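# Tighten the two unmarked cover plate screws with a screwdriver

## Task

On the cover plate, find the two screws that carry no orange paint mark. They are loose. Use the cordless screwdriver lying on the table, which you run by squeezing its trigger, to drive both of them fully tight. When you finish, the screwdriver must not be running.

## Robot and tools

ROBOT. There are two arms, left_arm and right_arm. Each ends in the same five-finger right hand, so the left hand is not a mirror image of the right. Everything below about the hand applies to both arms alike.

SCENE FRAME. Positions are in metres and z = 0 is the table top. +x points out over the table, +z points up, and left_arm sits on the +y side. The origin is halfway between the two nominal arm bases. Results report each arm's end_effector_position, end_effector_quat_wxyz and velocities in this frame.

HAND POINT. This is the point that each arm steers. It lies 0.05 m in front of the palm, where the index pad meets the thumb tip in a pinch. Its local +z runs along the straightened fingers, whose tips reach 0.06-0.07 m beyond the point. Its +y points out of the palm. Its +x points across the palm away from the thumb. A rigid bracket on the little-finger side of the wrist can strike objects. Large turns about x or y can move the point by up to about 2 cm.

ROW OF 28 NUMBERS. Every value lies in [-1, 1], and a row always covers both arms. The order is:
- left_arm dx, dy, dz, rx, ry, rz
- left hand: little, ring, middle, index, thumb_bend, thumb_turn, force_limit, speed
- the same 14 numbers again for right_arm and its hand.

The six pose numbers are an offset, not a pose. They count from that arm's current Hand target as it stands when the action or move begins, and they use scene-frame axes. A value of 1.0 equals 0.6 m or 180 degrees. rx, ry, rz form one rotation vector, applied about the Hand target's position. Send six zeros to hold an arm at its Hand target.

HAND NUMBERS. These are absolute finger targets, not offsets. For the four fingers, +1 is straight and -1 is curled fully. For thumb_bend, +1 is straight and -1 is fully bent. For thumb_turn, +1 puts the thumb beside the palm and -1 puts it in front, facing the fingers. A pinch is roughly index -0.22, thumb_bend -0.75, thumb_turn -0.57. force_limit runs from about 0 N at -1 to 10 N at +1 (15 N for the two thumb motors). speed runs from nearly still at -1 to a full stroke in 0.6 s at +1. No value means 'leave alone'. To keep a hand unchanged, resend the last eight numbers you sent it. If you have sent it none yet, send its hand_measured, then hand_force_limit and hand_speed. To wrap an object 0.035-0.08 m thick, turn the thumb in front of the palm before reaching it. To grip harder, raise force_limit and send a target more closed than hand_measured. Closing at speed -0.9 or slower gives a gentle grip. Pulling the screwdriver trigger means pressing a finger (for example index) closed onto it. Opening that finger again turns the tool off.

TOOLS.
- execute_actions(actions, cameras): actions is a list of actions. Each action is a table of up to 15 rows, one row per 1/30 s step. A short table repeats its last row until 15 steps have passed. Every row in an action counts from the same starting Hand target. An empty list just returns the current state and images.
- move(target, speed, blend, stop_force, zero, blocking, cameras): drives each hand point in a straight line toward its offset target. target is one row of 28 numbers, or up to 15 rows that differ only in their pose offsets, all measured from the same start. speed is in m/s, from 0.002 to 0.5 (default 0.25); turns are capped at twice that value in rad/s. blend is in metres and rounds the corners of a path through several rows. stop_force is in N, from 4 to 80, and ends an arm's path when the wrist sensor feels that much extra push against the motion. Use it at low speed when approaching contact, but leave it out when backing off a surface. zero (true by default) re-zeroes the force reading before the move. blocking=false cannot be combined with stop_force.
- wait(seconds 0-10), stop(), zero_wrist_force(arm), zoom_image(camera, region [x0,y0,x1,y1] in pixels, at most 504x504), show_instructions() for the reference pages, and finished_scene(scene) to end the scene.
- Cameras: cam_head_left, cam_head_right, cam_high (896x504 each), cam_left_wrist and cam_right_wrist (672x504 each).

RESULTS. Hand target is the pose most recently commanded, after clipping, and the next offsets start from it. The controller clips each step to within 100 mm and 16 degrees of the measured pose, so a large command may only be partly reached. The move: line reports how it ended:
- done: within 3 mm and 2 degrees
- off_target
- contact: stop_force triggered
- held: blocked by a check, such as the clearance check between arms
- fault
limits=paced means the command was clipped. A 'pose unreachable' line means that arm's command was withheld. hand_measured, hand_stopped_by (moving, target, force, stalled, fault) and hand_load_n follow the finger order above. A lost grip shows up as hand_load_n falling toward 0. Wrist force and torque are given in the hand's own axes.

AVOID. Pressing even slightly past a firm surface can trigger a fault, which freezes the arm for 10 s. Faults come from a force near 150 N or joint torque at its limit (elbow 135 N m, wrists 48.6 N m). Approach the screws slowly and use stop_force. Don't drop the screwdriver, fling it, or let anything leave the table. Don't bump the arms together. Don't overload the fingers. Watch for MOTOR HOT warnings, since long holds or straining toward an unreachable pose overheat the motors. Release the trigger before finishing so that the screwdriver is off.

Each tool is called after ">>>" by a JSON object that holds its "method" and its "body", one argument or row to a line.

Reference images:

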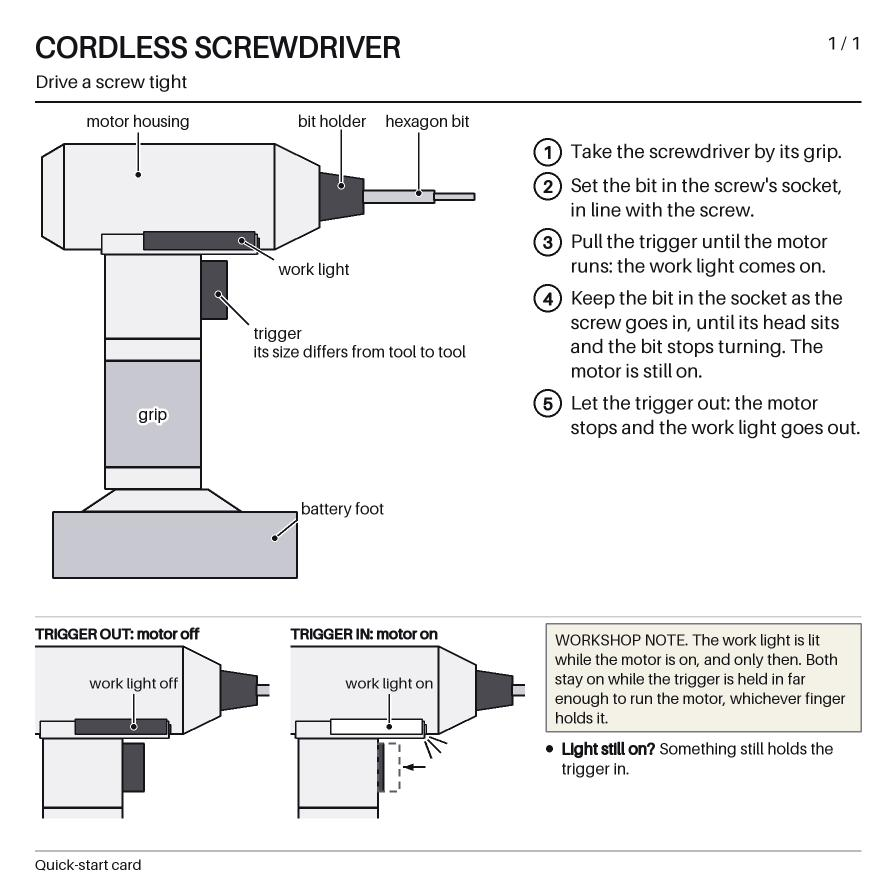

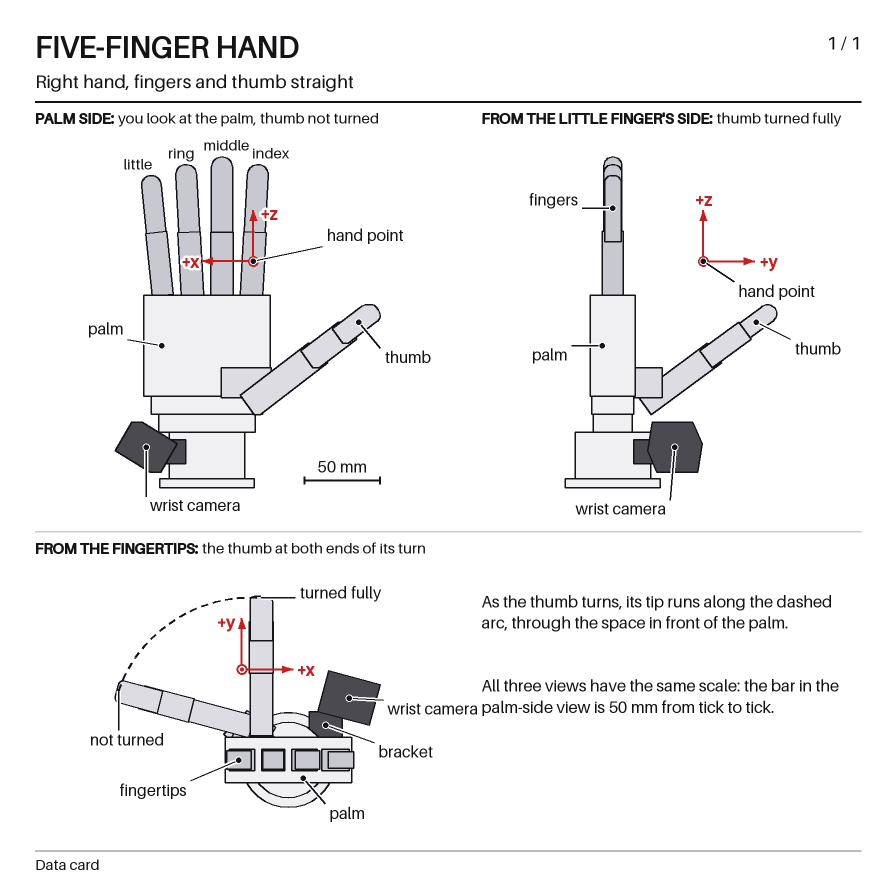

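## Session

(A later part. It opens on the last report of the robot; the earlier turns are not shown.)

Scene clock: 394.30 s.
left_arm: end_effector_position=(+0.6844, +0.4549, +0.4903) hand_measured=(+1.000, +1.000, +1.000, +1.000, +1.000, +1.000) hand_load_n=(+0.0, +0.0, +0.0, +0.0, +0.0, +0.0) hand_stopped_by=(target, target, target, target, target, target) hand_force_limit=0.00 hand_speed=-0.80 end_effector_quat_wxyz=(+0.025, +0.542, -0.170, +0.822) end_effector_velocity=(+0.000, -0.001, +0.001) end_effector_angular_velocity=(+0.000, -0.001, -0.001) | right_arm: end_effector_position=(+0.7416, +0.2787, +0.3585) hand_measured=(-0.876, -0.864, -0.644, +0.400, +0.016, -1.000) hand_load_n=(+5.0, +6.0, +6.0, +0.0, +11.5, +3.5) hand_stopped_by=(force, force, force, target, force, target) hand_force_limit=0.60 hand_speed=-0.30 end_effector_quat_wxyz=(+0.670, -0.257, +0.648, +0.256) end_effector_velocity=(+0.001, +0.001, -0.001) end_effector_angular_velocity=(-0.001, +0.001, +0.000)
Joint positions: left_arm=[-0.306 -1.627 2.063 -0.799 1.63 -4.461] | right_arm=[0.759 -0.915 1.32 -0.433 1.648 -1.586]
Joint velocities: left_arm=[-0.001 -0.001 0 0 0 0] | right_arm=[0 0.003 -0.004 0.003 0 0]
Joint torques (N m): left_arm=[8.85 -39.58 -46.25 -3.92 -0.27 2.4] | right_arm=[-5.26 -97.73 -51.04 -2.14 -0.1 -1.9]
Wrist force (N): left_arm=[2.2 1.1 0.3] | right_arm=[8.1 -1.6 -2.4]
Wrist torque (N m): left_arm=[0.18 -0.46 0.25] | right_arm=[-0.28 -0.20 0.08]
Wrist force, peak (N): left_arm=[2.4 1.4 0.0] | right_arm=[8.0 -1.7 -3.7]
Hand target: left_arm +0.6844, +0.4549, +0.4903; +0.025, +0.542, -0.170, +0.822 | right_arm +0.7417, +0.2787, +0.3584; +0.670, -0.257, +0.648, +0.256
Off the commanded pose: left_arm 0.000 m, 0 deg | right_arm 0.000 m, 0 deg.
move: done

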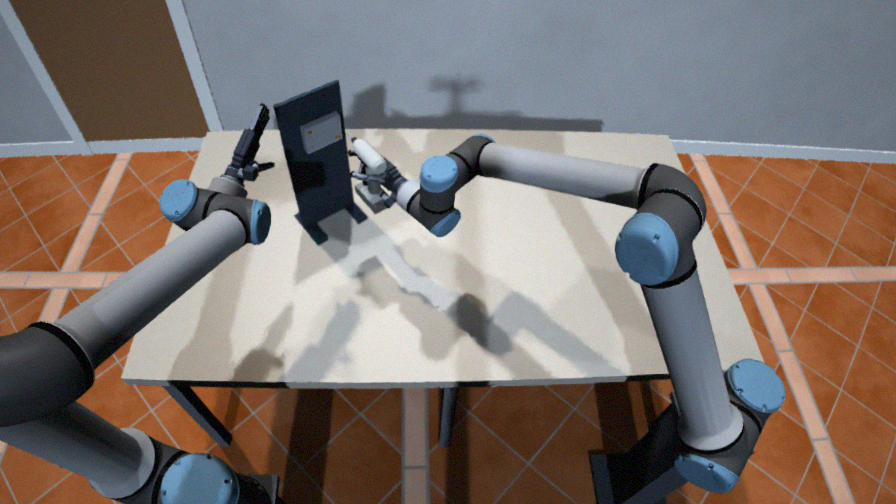

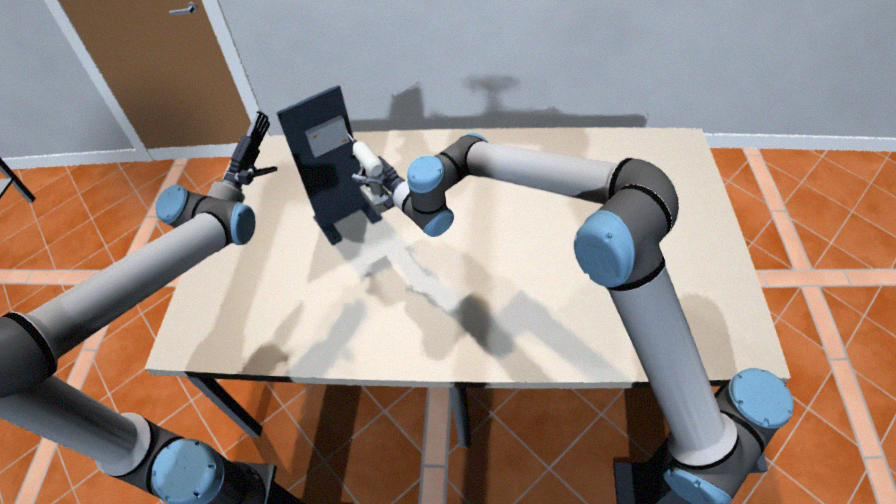

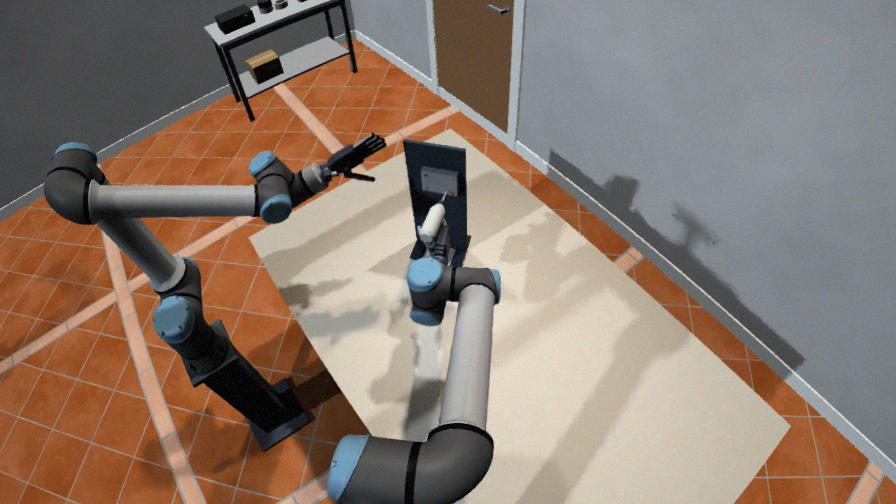

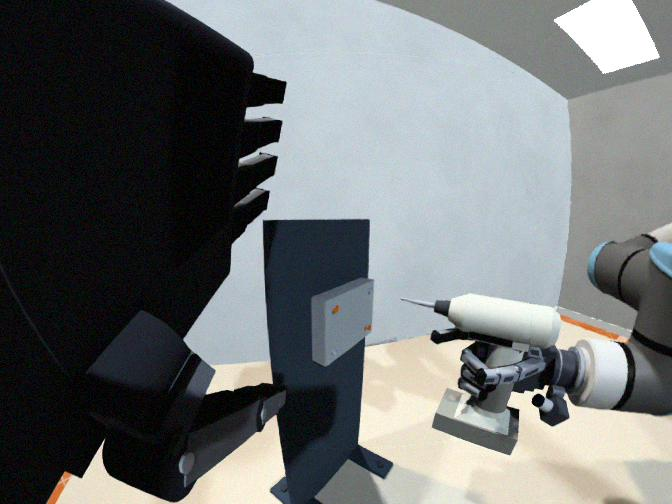

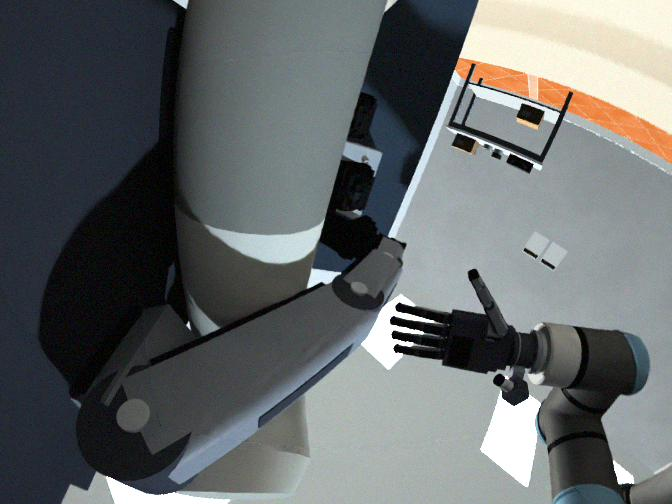

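>>> {"method": "move", "body": {
  "target": [
    [0,0,0,0,0,0,1,1,1,1,1,1,0,-0.8,0.0813,-0.1158,0.086,0,0,0,-0.99,-0.99,-0.99,0.4,-0.99,-1,0.6,-0.3],
    [0,0,0,0,0,0,1,1,1,1,1,1,0,-0.8,0.1388,-0.0752,0.086,0,0,0,-0.99,-0.99,-0.99,0.4,-0.99,-1,0.6,-0.3]
  ],
  "speed": 0.08,
  "cameras": ["cam_right_wrist","cam_left_wrist"]
}}

>>> {"method": "zoom_image", "body": {
  "camera": "cam_right_wrist",
  "region": [320, 120, 440, 220]
}}

Scene clock: 397.20 s.
left_arm: end_effector_position=(+0.6844, +0.4549, +0.4903) hand_measured=(+1.000, +1.000, +1.000, +1.000, +1.000, +1.000) hand_load_n=(+0.0, +0.0, +0.0, +0.0, +0.0, +0.0) hand_stopped_by=(target, target, target, target, target, target) hand_force_limit=0.00 hand_speed=-0.80 end_effector_quat_wxyz=(+0.025, +0.542, -0.170, +0.822) end_effector_velocity=(+0.000, -0.001, +0.000) end_effector_angular_velocity=(+0.002, -0.001, -0.001) | right_arm: end_effector_position=(+0.8251, +0.2335, +0.4099) hand_measured=(-0.876, -0.864, -0.644, +0.400, +0.016, -1.000) hand_load_n=(+5.0, +6.0, +5.5, +0.0, +11.5, +3.5) hand_stopped_by=(force, force, force, target, force, target) hand_force_limit=0.60 hand_speed=-0.30 end_effector_quat_wxyz=(+0.670, -0.257, +0.648, +0.256) end_effector_velocity=(+0.000, +0.000, +0.001) end_effector_angular_velocity=(+0.000, +0.000, +0.000)
Joint positions: left_arm=[-0.306 -1.627 2.063 -0.799 1.63 -4.461] | right_arm=[0.659 -0.928 1.246 -0.345 1.548 -1.583]
Joint velocities: left_arm=[-0.001 0 0 0 0 0.002] | right_arm=[0 -0.001 0 0 0 0]
Joint torques (N m): left_arm=[5.76 -39.8 -48.2 -4.37 0.4 3.02] | right_arm=[7.72 -105.56 -50.06 -6.88 1.05 1.93]
Wrist force (N): left_arm=[2.2 1.2 0.2] | right_arm=[8.4 -2.2 -2.3]
Wrist torque (N m): left_arm=[0.19 -0.46 0.25] | right_arm=[-0.39 -0.24 0.07]
Wrist force, peak (N): left_arm=[2.4 1.7 0.6] | right_arm=[9.4 -0.4 -2.2]
Hand target: left_arm +0.6844, +0.4549, +0.4903; +0.025, +0.542, -0.170, +0.822 | right_arm +0.8250, +0.2336, +0.4100; +0.670, -0.257, +0.648, +0.256
Off the commanded pose: left_arm 0.000 m, 0 deg | right_arm 0.000 m, 0 deg.
move: done
Images, in order (width x height): cam_left_wrist 672x504, cam_right_wrist 672x504.

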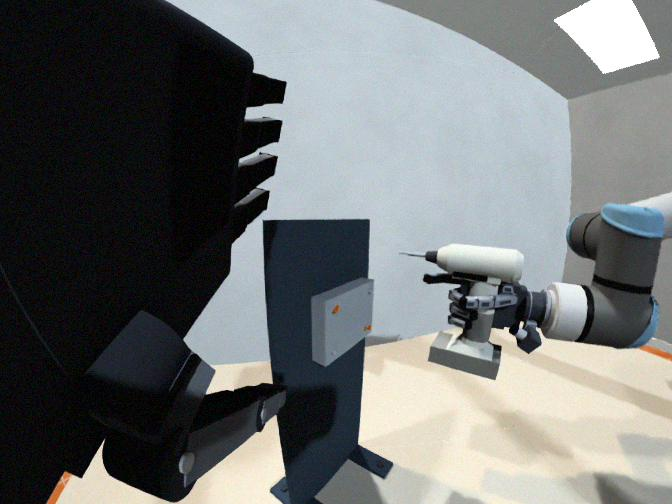

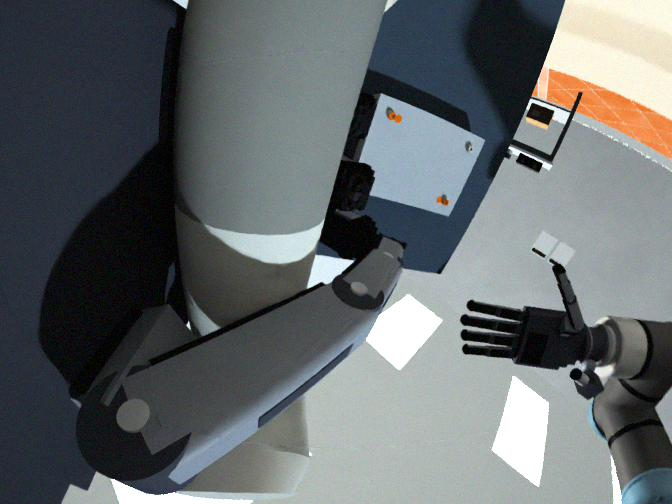

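Scaled by 4.200 from the camera's 672x504 image, which has a finer 960x720 frame.

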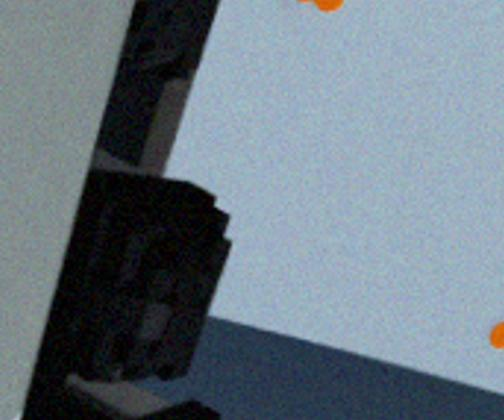

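>>> {"method": "zoom_image", "body": {
  "camera": "cam_right_wrist",
  "region": [375, 95, 415, 135]
}}

>>> {"method": "zoom_image", "body": {
  "camera": "cam_right_wrist",
  "region": [450, 127, 490, 167]
}}

>>> {"method": "zoom_image", "body": {
  "camera": "cam_right_wrist",
  "region": [423, 181, 463, 221]
}}

Scaled by 12.600 from the camera's 672x504 image, which has a finer 960x720 frame.

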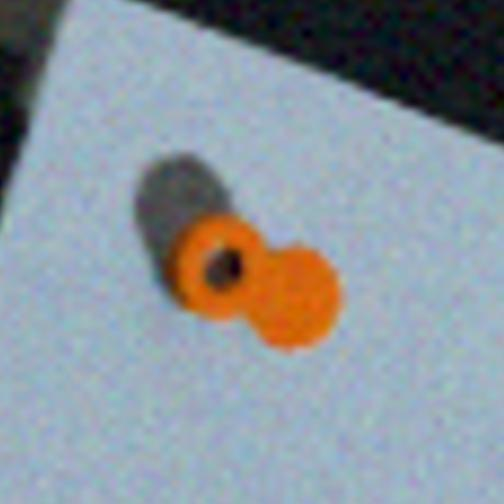

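Scaled by 12.600 from the camera's 672x504 image, which has a finer 960x720 frame.

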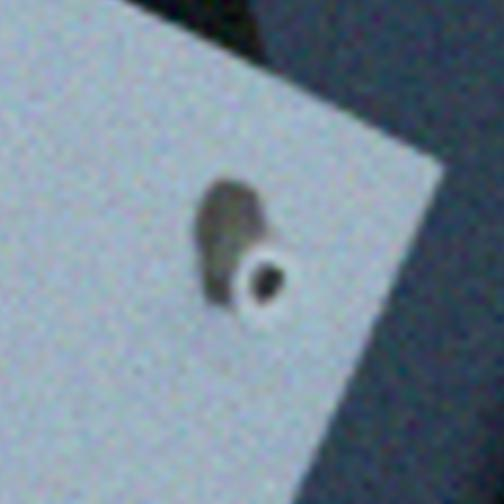

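Scaled by 12.600 from the camera's 672x504 image, which has a finer 960x720 frame.

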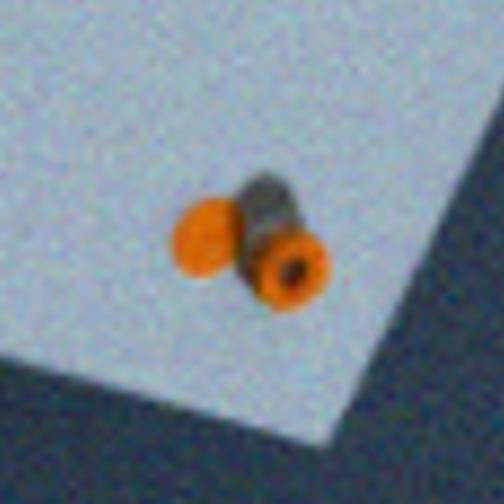

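>>> {"method": "move", "body": {
  "target": [0,0,0,0,0,0,1,1,1,1,1,1,0,-0.8,0.0574,-0.0819,0.05,0,0,0,-0.99,-0.99,-0.99,0.4,-0.99,-1,0.6,-0.3],
  "speed": 0.08,
  "cameras": ["cam_right_wrist"]
}}

>>> {"method": "zoom_image", "body": {
  "camera": "cam_right_wrist",
  "region": [380, 120, 530, 250]
}}

Scene clock: 398.83 s.
left_arm: end_effector_position=(+0.6844, +0.4549, +0.4903) hand_measured=(+1.000, +1.000, +1.000, +1.000, +1.000, +1.000) hand_load_n=(+0.0, +0.0, +0.0, +0.0, +0.0, +0.0) hand_stopped_by=(target, target, target, target, target, target) hand_force_limit=0.00 hand_speed=-0.80 end_effector_quat_wxyz=(+0.025, +0.542, -0.170, +0.822) end_effector_velocity=(+0.000, +0.000, +0.000) end_effector_angular_velocity=(+0.000, +0.000, -0.001) | right_arm: end_effector_position=(+0.8596, +0.1843, +0.4400) hand_measured=(-0.876, -0.864, -0.644, +0.400, +0.016, -1.000) hand_load_n=(+5.0, +6.0, +6.0, +0.0, +11.5, +3.5) hand_stopped_by=(force, force, force, target, force, target) hand_force_limit=0.60 hand_speed=-0.30 end_effector_quat_wxyz=(+0.670, -0.257, +0.648, +0.256) end_effector_velocity=(-0.002, +0.003, -0.003) end_effector_angular_velocity=(-0.001, +0.001, -0.001)
Joint positions: left_arm=[-0.306 -1.627 2.063 -0.799 1.63 -4.461] | right_arm=[0.593 -0.97 1.26 -0.318 1.482 -1.581]
Joint velocities: left_arm=[0 0 0 0 0.001 0] | right_arm=[0.004 0.003 0 -0.001 0.005 0]
Joint torques (N m): left_arm=[6.59 -39.8 -47.83 -4.28 -0.11 2.89] | right_arm=[20.81 -95.02 -46.45 -6.75 2.12 1.61]
Wrist force (N): left_arm=[2.2 1.4 0.4] | right_arm=[8.1 -2.0 -2.1]
Wrist torque (N m): left_arm=[0.21 -0.48 0.26] | right_arm=[-0.37 -0.19 0.06]
Wrist force, peak (N): left_arm=[2.6 1.3 0.0] | right_arm=[8.8 -1.5 -2.0]
Hand target: left_arm +0.6844, +0.4549, +0.4903; +0.025, +0.542, -0.170, +0.822 | right_arm +0.8595, +0.1845, +0.4399; +0.670, -0.257, +0.648, +0.256
Off the commanded pose: left_arm 0.000 m, 0 deg | right_arm 0.000 m, 0 deg.
move: done
Images, in order (width x height): cam_right_wrist 672x504.

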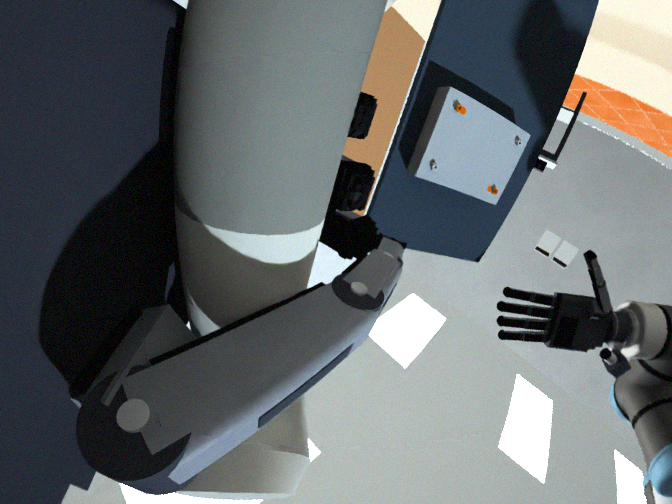

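Scaled by 3.360 from the camera's 672x504 image, which has a finer 960x720 frame.

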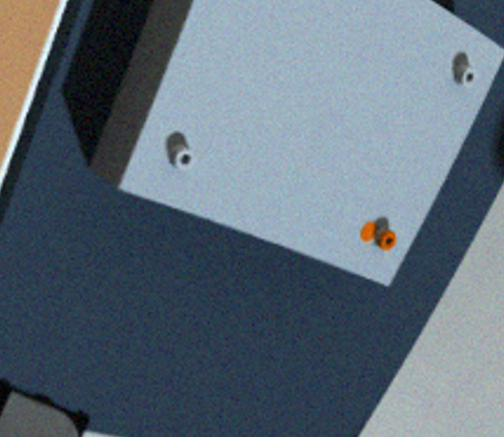

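>>> {"method": "zoom_image", "body": {
  "camera": "cam_right_wrist",
  "region": [418, 150, 448, 180]
}}

>>> {"method": "zoom_image", "body": {
  "camera": "cam_right_wrist",
  "region": [445, 92, 475, 122]
}}

>>> {"method": "zoom_image", "body": {
  "camera": "cam_right_wrist",
  "region": [503, 125, 533, 155]
}}

>>> {"method": "zoom_image", "body": {
  "camera": "cam_right_wrist",
  "region": [478, 174, 508, 204]
}}

Scaled by 16.800 from the camera's 672x504 image, which has a finer 960x720 frame.

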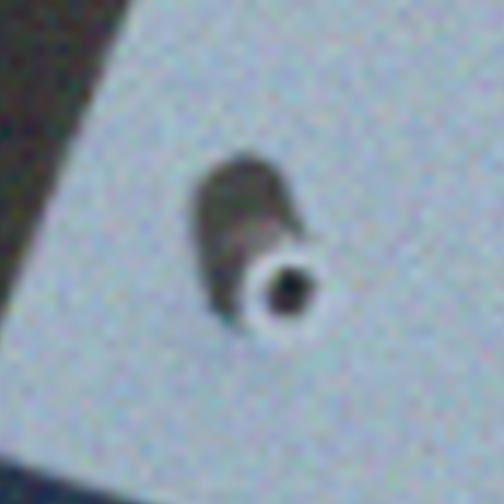

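Scaled by 16.800 from the camera's 672x504 image, which has a finer 960x720 frame.

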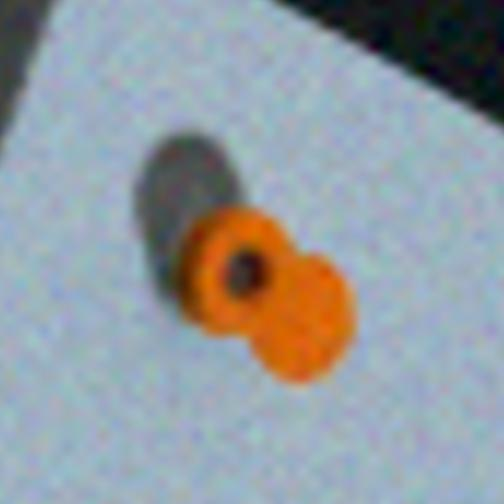

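Scaled by 16.800 from the camera's 672x504 image, which has a finer 960x720 frame.

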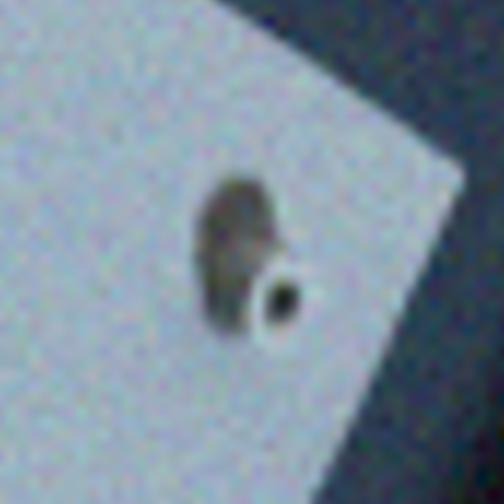

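Scaled by 16.800 from the camera's 672x504 image, which has a finer 960x720 frame.

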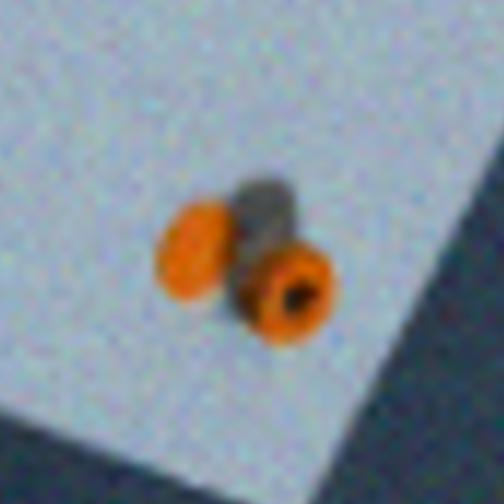

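>>> {"method": "move", "body": {
  "target": [
    [0,0,0,0,0,0,1,1,1,1,1,1,0,-0.8,-0.0405,-0.0288,0,0,0,0,-0.99,-0.99,-0.99,0.4,-0.99,-1,0.6,-0.3],
    [0,0,0,0,0,0,1,1,1,1,1,1,0,-0.8,-0.1792,0.1692,-0.2198,0,0,0,-0.99,-0.99,-0.99,0.4,-0.99,-1,0.6,-0.3]
  ],
  "speed": 0.1,
  "cameras": ["cam_left_wrist","cam_high"]
}}

>>> {"method": "zoom_image", "body": {
  "camera": "cam_left_wrist",
  "region": [350, 300, 410, 360]
}}

Scene clock: 402.57 s.
left_arm: end_effector_position=(+0.6844, +0.4549, +0.4903) hand_measured=(+1.000, +1.000, +1.000, +1.000, +1.000, +1.000) hand_load_n=(+0.0, +0.0, +0.0, +0.0, +0.0, +0.0) hand_stopped_by=(target, target, target, target, target, target) hand_force_limit=0.00 hand_speed=-0.80 end_effector_quat_wxyz=(+0.025, +0.542, -0.170, +0.822) end_effector_velocity=(+0.000, +0.000, +0.000) end_effector_angular_velocity=(+0.000, +0.000, +0.000) | right_arm: end_effector_position=(+0.7519, +0.2861, +0.3083) hand_measured=(-0.876, -0.864, -0.644, +0.400, +0.016, -1.000) hand_load_n=(+5.0, +6.0, +5.5, +0.0, +11.5, +3.5) hand_stopped_by=(force, force, force, target, force, target) hand_force_limit=0.60 hand_speed=-0.30 end_effector_quat_wxyz=(+0.670, -0.257, +0.648, +0.256) end_effector_velocity=(+0.001, -0.001, +0.002) end_effector_angular_velocity=(+0.000, +0.000, +0.001)
Joint positions: left_arm=[-0.306 -1.627 2.063 -0.799 1.63 -4.461] | right_arm=[0.756 -0.861 1.323 -0.49 1.645 -1.586]
Joint velocities: left_arm=[0 0 0 0 0 0] | right_arm=[-0.002 -0.003 0.001 0.002 -0.003 0]
Joint torques (N m): left_arm=[8.13 -41.47 -46.56 -3.98 0.04 2.36] | right_arm=[-13.86 -119.37 -38.59 -1.56 -1.38 -1.5]
Wrist force (N): left_arm=[2.3 1.2 0.0] | right_arm=[7.4 -2.4 -2.4]
Wrist torque (N m): left_arm=[0.20 -0.47 0.26] | right_arm=[-0.37 -0.11 0.01]
Wrist force, peak (N): left_arm=[2.6 1.6 0.4] | right_arm=[9.4 -0.4 -2.3]
Hand target: left_arm +0.6844, +0.4549, +0.4903; +0.025, +0.542, -0.170, +0.822 | right_arm +0.7520, +0.2860, +0.3081; +0.670, -0.257, +0.648, +0.256
Off the commanded pose: left_arm 0.000 m, 0 deg | right_arm 0.000 m, 0 deg.
move: done
Images, in order (width x height): cam_high 896x504, cam_left_wrist 672x504.

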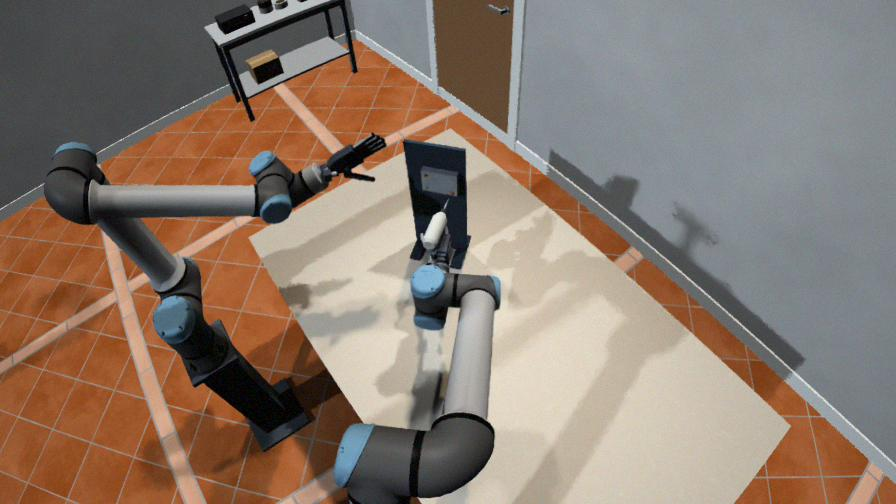

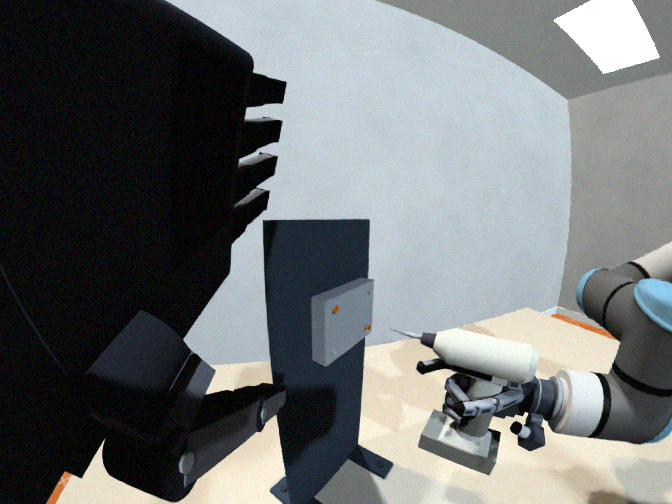

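Scaled by 8.400 from the camera's 672x504 image, which has a finer 960x720 frame.

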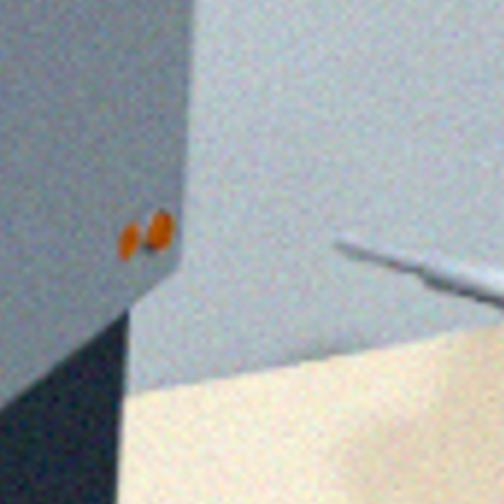

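>>> {"method": "move", "body": {
  "target": [0,0,0,0,0,0,1,1,1,1,1,1,0,-0.8,0.0341,0.0239,-0.0117,0,0,0,-0.99,-0.99,-0.99,0.4,-0.99,-1,0.6,-0.3],
  "speed": 0.05,
  "cameras": ["cam_left_wrist","cam_right_wrist"]
}}

>>> {"method": "zoom_image", "body": {
  "camera": "cam_left_wrist",
  "region": [355, 310, 395, 350]
}}

>>> {"method": "zoom_image", "body": {
  "camera": "cam_right_wrist",
  "region": [330, 120, 430, 220]
}}

Scene clock: 403.67 s.
left_arm: end_effector_position=(+0.6844, +0.4549, +0.4903) hand_measured=(+1.000, +1.000, +1.000, +1.000, +1.000, +1.000) hand_load_n=(+0.0, +0.0, +0.0, +0.0, +0.0, +0.0) hand_stopped_by=(target, target, target, target, target, target) hand_force_limit=0.00 hand_speed=-0.80 end_effector_quat_wxyz=(+0.025, +0.542, -0.170, +0.822) end_effector_velocity=(+0.000, -0.001, -0.001) end_effector_angular_velocity=(+0.000, +0.001, +0.000) | right_arm: end_effector_position=(+0.7725, +0.3003, +0.3010) hand_measured=(-0.876, -0.864, -0.644, +0.400, +0.016, -1.000) hand_load_n=(+5.0, +6.5, +6.0, +0.0, +11.5, +3.5) hand_stopped_by=(force, force, force, target, force, target) hand_force_limit=0.60 hand_speed=-0.30 end_effector_quat_wxyz=(+0.670, -0.257, +0.648, +0.256) end_effector_velocity=(-0.001, -0.001, +0.000) end_effector_angular_velocity=(+0.000, +0.000, -0.001)
Joint positions: left_arm=[-0.306 -1.627 2.063 -0.799 1.63 -4.461] | right_arm=[0.751 -0.82 1.262 -0.47 1.639 -1.586]
Joint velocities: left_arm=[-0.001 0.001 0 0 0 0] | right_arm=[0 -0.002 0.004 -0.001 0 0]
Joint torques (N m): left_arm=[11.39 -42.53 -47.49 -4.7 0.29 2.57] | right_arm=[1.95 -122.43 -39.59 -6.78 0.62 2.15]
Wrist force (N): left_arm=[2.3 1.2 0.1] | right_arm=[7.8 -1.8 -2.5]
Wrist torque (N m): left_arm=[0.20 -0.47 0.26] | right_arm=[-0.31 -0.14 0.05]
Wrist force, peak (N): left_arm=[2.6 1.3 0.3] | right_arm=[8.3 -2.2 -2.3]
Hand target: left_arm +0.6844, +0.4549, +0.4903; +0.025, +0.542, -0.170, +0.822 | right_arm +0.7724, +0.3003, +0.3011; +0.670, -0.257, +0.648, +0.256
Off the commanded pose: left_arm 0.000 m, 0 deg | right_arm 0.000 m, 0 deg.
move: done
Images, in order (width x height): cam_left_wrist 672x504, cam_right_wrist 672x504.

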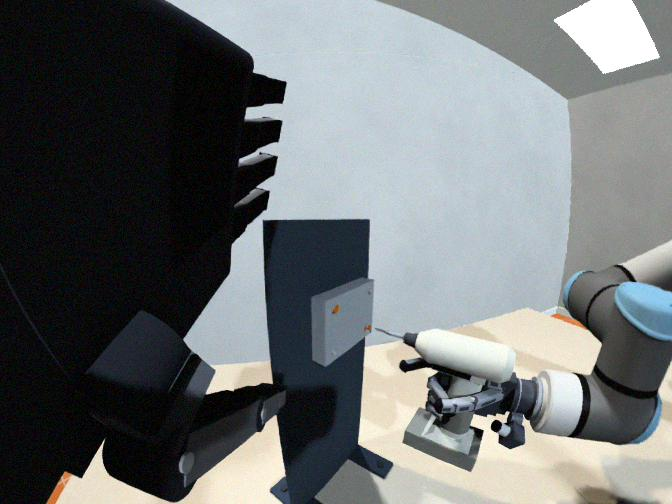

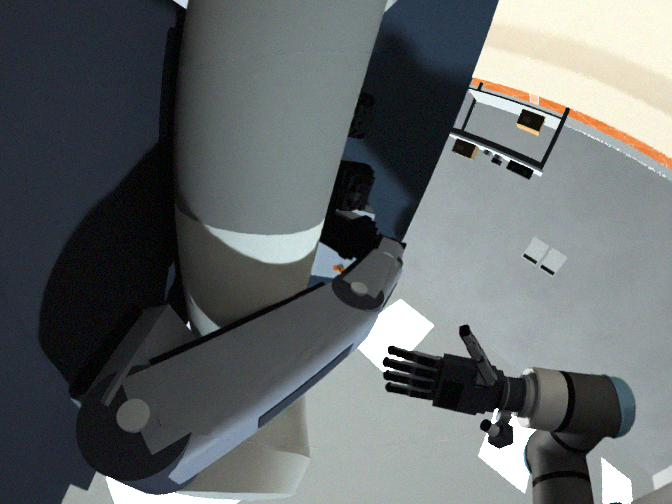

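Scaled by 12.600 from the camera's 672x504 image, which has a finer 960x720 frame.

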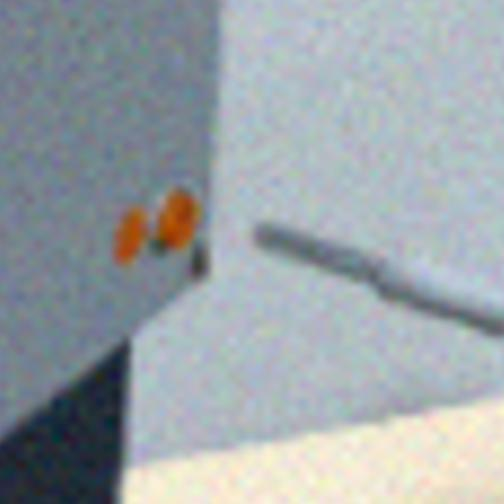

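Scaled by 5.040 from the camera's 672x504 image, which has a finer 960x720 frame.

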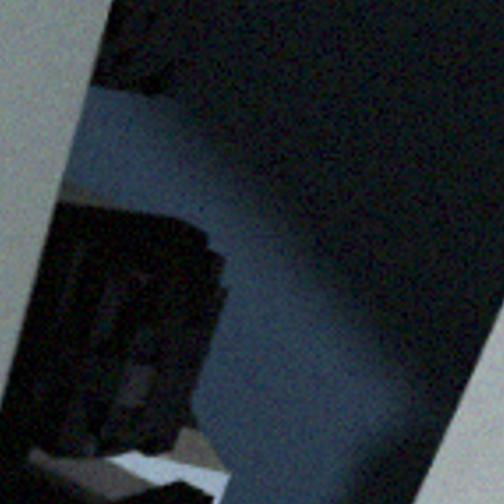

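>>> {"method": "move", "body": {
  "target": [0,0,0,0,0,0,1,1,1,1,1,1,0,-0.8,0.012,0.0022,-0.005,0,0,0,-0.99,-0.99,-0.99,0.4,-0.99,-1,0.6,-0.3],
  "speed": 0.02,
  "cameras": ["cam_left_wrist","cam_high"]
}}

>>> {"method": "zoom_image", "body": {
  "camera": "cam_left_wrist",
  "region": [355, 310, 395, 350]
}}

>>> {"method": "zoom_image", "body": {
  "camera": "cam_high",
  "region": [435, 170, 475, 210]
}}

Scene clock: 404.63 s.
left_arm: end_effector_position=(+0.6844, +0.4549, +0.4903) hand_measured=(+1.000, +1.000, +1.000, +1.000, +1.000, +1.000) hand_load_n=(+0.0, +0.0, +0.0, +0.0, +0.0, +0.0) hand_stopped_by=(target, target, target, target, target, target) hand_force_limit=0.00 hand_speed=-0.80 end_effector_quat_wxyz=(+0.025, +0.542, -0.170, +0.822) end_effector_velocity=(+0.000, -0.001, +0.000) end_effector_angular_velocity=(+0.000, +0.000, -0.001) | right_arm: end_effector_position=(+0.7798, +0.3017, +0.2981) hand_measured=(-0.876, -0.864, -0.644, +0.400, +0.016, -1.000) hand_load_n=(+5.0, +6.0, +6.0, +0.0, +11.5, +3.5) hand_stopped_by=(force, force, force, target, force, target) hand_force_limit=0.60 hand_speed=-0.30 end_effector_quat_wxyz=(+0.670, -0.257, +0.648, +0.256) end_effector_velocity=(+0.000, +0.000, +0.000) end_effector_angular_velocity=(+0.000, +0.000, +0.000)
Joint positions: left_arm=[-0.306 -1.627 2.063 -0.799 1.63 -4.461] | right_arm=[0.746 -0.809 1.25 -0.468 1.635 -1.586]
Joint velocities: left_arm=[-0.001 0 0 0 0 0] | right_arm=[0 -0.001 0.001 0 0 0]
Joint torques (N m): left_arm=[7.28 -45.14 -46.54 -4.33 -0.18 2.41] | right_arm=[-2.47 -122.95 -40.58 -2.23 0.07 2.11]
Wrist force (N): left_arm=[2.4 1.2 -0.2] | right_arm=[7.9 -1.9 -2.6]
Wrist torque (N m): left_arm=[0.21 -0.48 0.27] | right_arm=[-0.32 -0.14 0.05]
Wrist force, peak (N): left_arm=[2.5 1.3 0.1] | right_arm=[8.2 -2.3 -2.9]
Hand target: left_arm +0.6844, +0.4549, +0.4903; +0.025, +0.542, -0.170, +0.822 | right_arm +0.7796, +0.3017, +0.2981; +0.670, -0.257, +0.648, +0.256
Off the commanded pose: left_arm 0.000 m, 0 deg | right_arm 0.000 m, 0 deg.
move: done
Images, in order (width x height): cam_high 896x504, cam_left_wrist 672x504.

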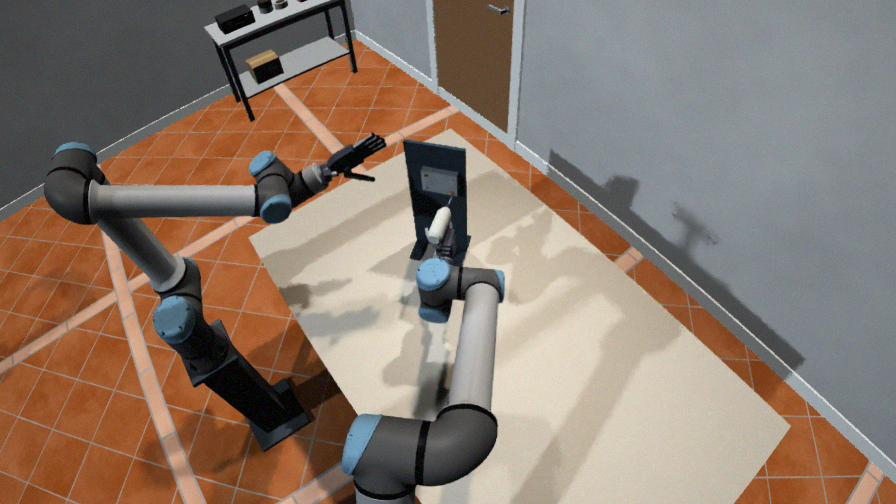

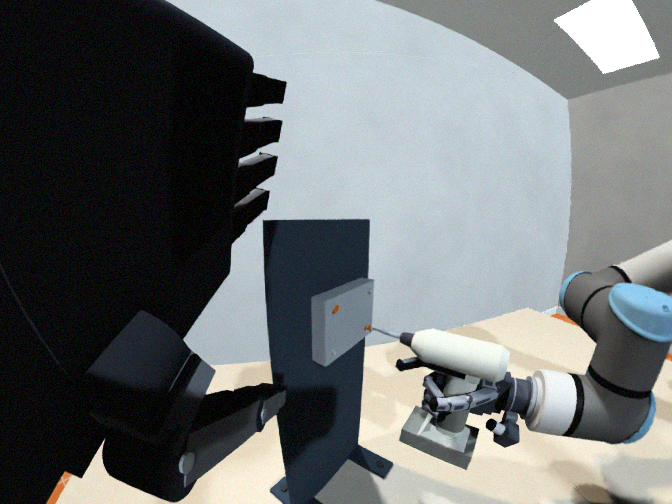

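Scaled by 12.600 from the camera's 672x504 image, which has a finer 960x720 frame.

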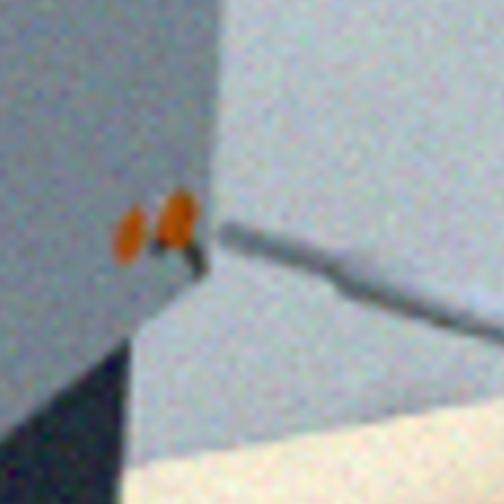

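Scaled by 12.600.

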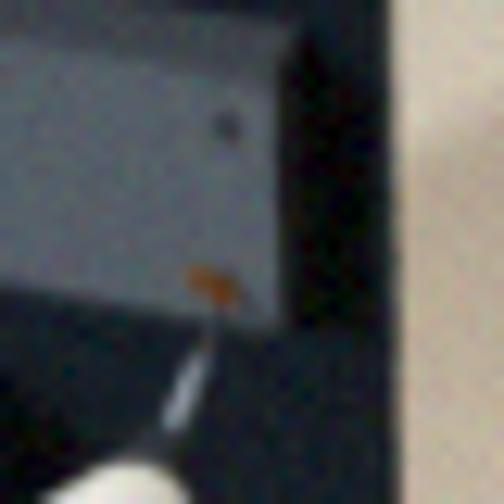

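>>> {"method": "move", "body": {
  "target": [0,0,0,0,0,0,1,1,1,1,1,1,0,-0.8,0.0137,0.0096,0,0,0,0,-0.99,-0.99,-0.99,0.4,-0.99,-1,0.6,-0.3],
  "speed": 0.004,
  "stop_force": 6,
  "cameras": ["cam_left_wrist","cam_high"]
}}

>>> {"method": "zoom_image", "body": {
  "camera": "cam_left_wrist",
  "region": [355, 310, 395, 350]
}}

>>> {"method": "zoom_image", "body": {
  "camera": "cam_high",
  "region": [435, 170, 475, 210]
}}

Scene clock: 406.90 s.
left_arm: end_effector_position=(+0.6844, +0.4549, +0.4903) hand_measured=(+1.000, +1.000, +1.000, +1.000, +1.000, +1.000) hand_load_n=(+0.0, +0.0, +0.0, +0.0, +0.0, +0.0) hand_stopped_by=(target, target, target, target, target, target) hand_force_limit=0.00 hand_speed=-0.80 end_effector_quat_wxyz=(+0.025, +0.542, -0.170, +0.822) end_effector_velocity=(+0.000, +0.001, +0.001) end_effector_angular_velocity=(+0.001, -0.001, +0.001) | right_arm: end_effector_position=(+0.7830, +0.3040, +0.2981) hand_measured=(-0.876, -0.864, -0.644, +0.400, +0.016, -1.000) hand_load_n=(+5.5, +6.0, +5.0, +0.0, +11.5, +3.0) hand_stopped_by=(force, force, force, target, force, target) hand_force_limit=0.60 hand_speed=-0.30 end_effector_quat_wxyz=(+0.670, -0.257, +0.648, +0.256) end_effector_velocity=(+0.000, +0.000, +0.001) end_effector_angular_velocity=(+0.001, +0.000, +0.000)
Joint positions: left_arm=[-0.306 -1.627 2.063 -0.799 1.63 -4.461] | right_arm=[0.745 -0.803 1.239 -0.463 1.634 -1.586]
Joint velocities: left_arm=[0.001 -0.001 0 0 0 0.001] | right_arm=[0 0 0 0 0 0]
Joint torques (N m): left_arm=[4.64 -41.46 -46.93 -4.2 0.02 2.62] | right_arm=[-6.43 -124.25 -41.9 -6.98 1.3 1.99]
Wrist force (N): left_arm=[2.3 1.2 0.0] | right_arm=[8.6 -2.0 -4.9]
Wrist torque (N m): left_arm=[0.20 -0.47 0.26] | right_arm=[-0.30 -0.21 0.06]
Wrist force, peak (N): left_arm=[2.5 1.6 -0.1] | right_arm=[9.6 -1.6 -11.0]
Hand target: left_arm +0.6844, +0.4549, +0.4903; +0.025, +0.542, -0.170, +0.822 | right_arm +0.7830, +0.3041, +0.2981; +0.670, -0.257, +0.648, +0.256
Off the commanded pose: left_arm 0.000 m, 0 deg | right_arm 0.006 m, 0 deg.
move: contact (right_arm)
Images, in order (width x height): cam_high 896x504, cam_left_wrist 672x504.

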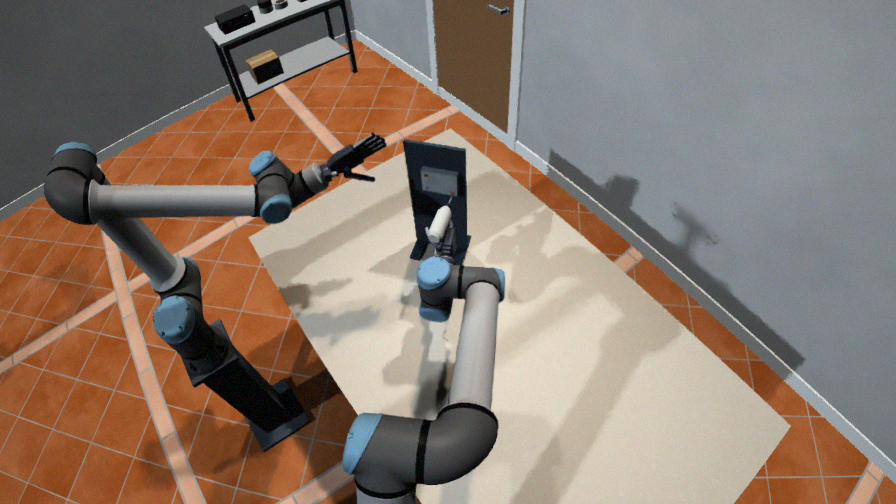

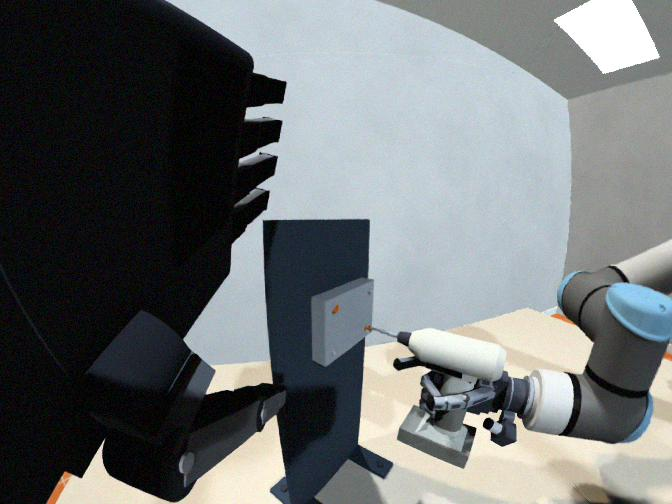

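Scaled by 12.600 from the camera's 672x504 image, which has a finer 960x720 frame.

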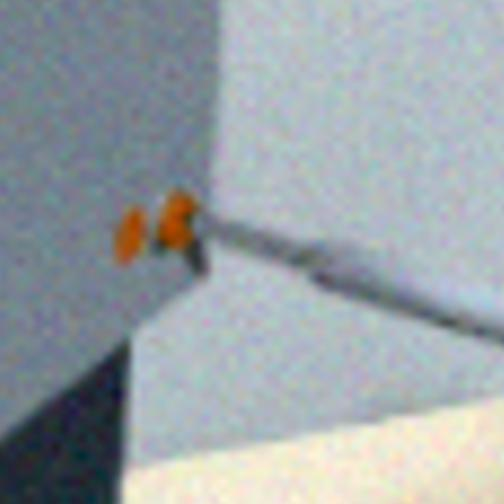

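Scaled by 12.600.

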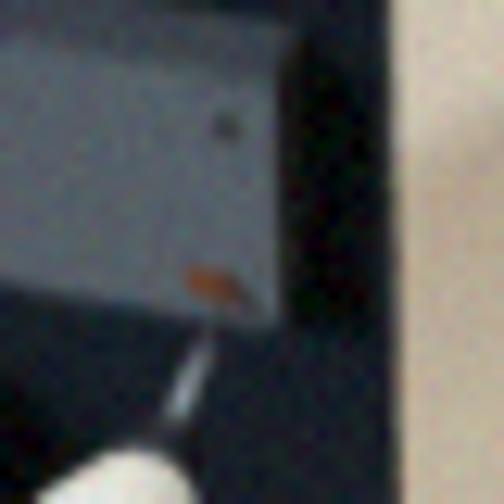

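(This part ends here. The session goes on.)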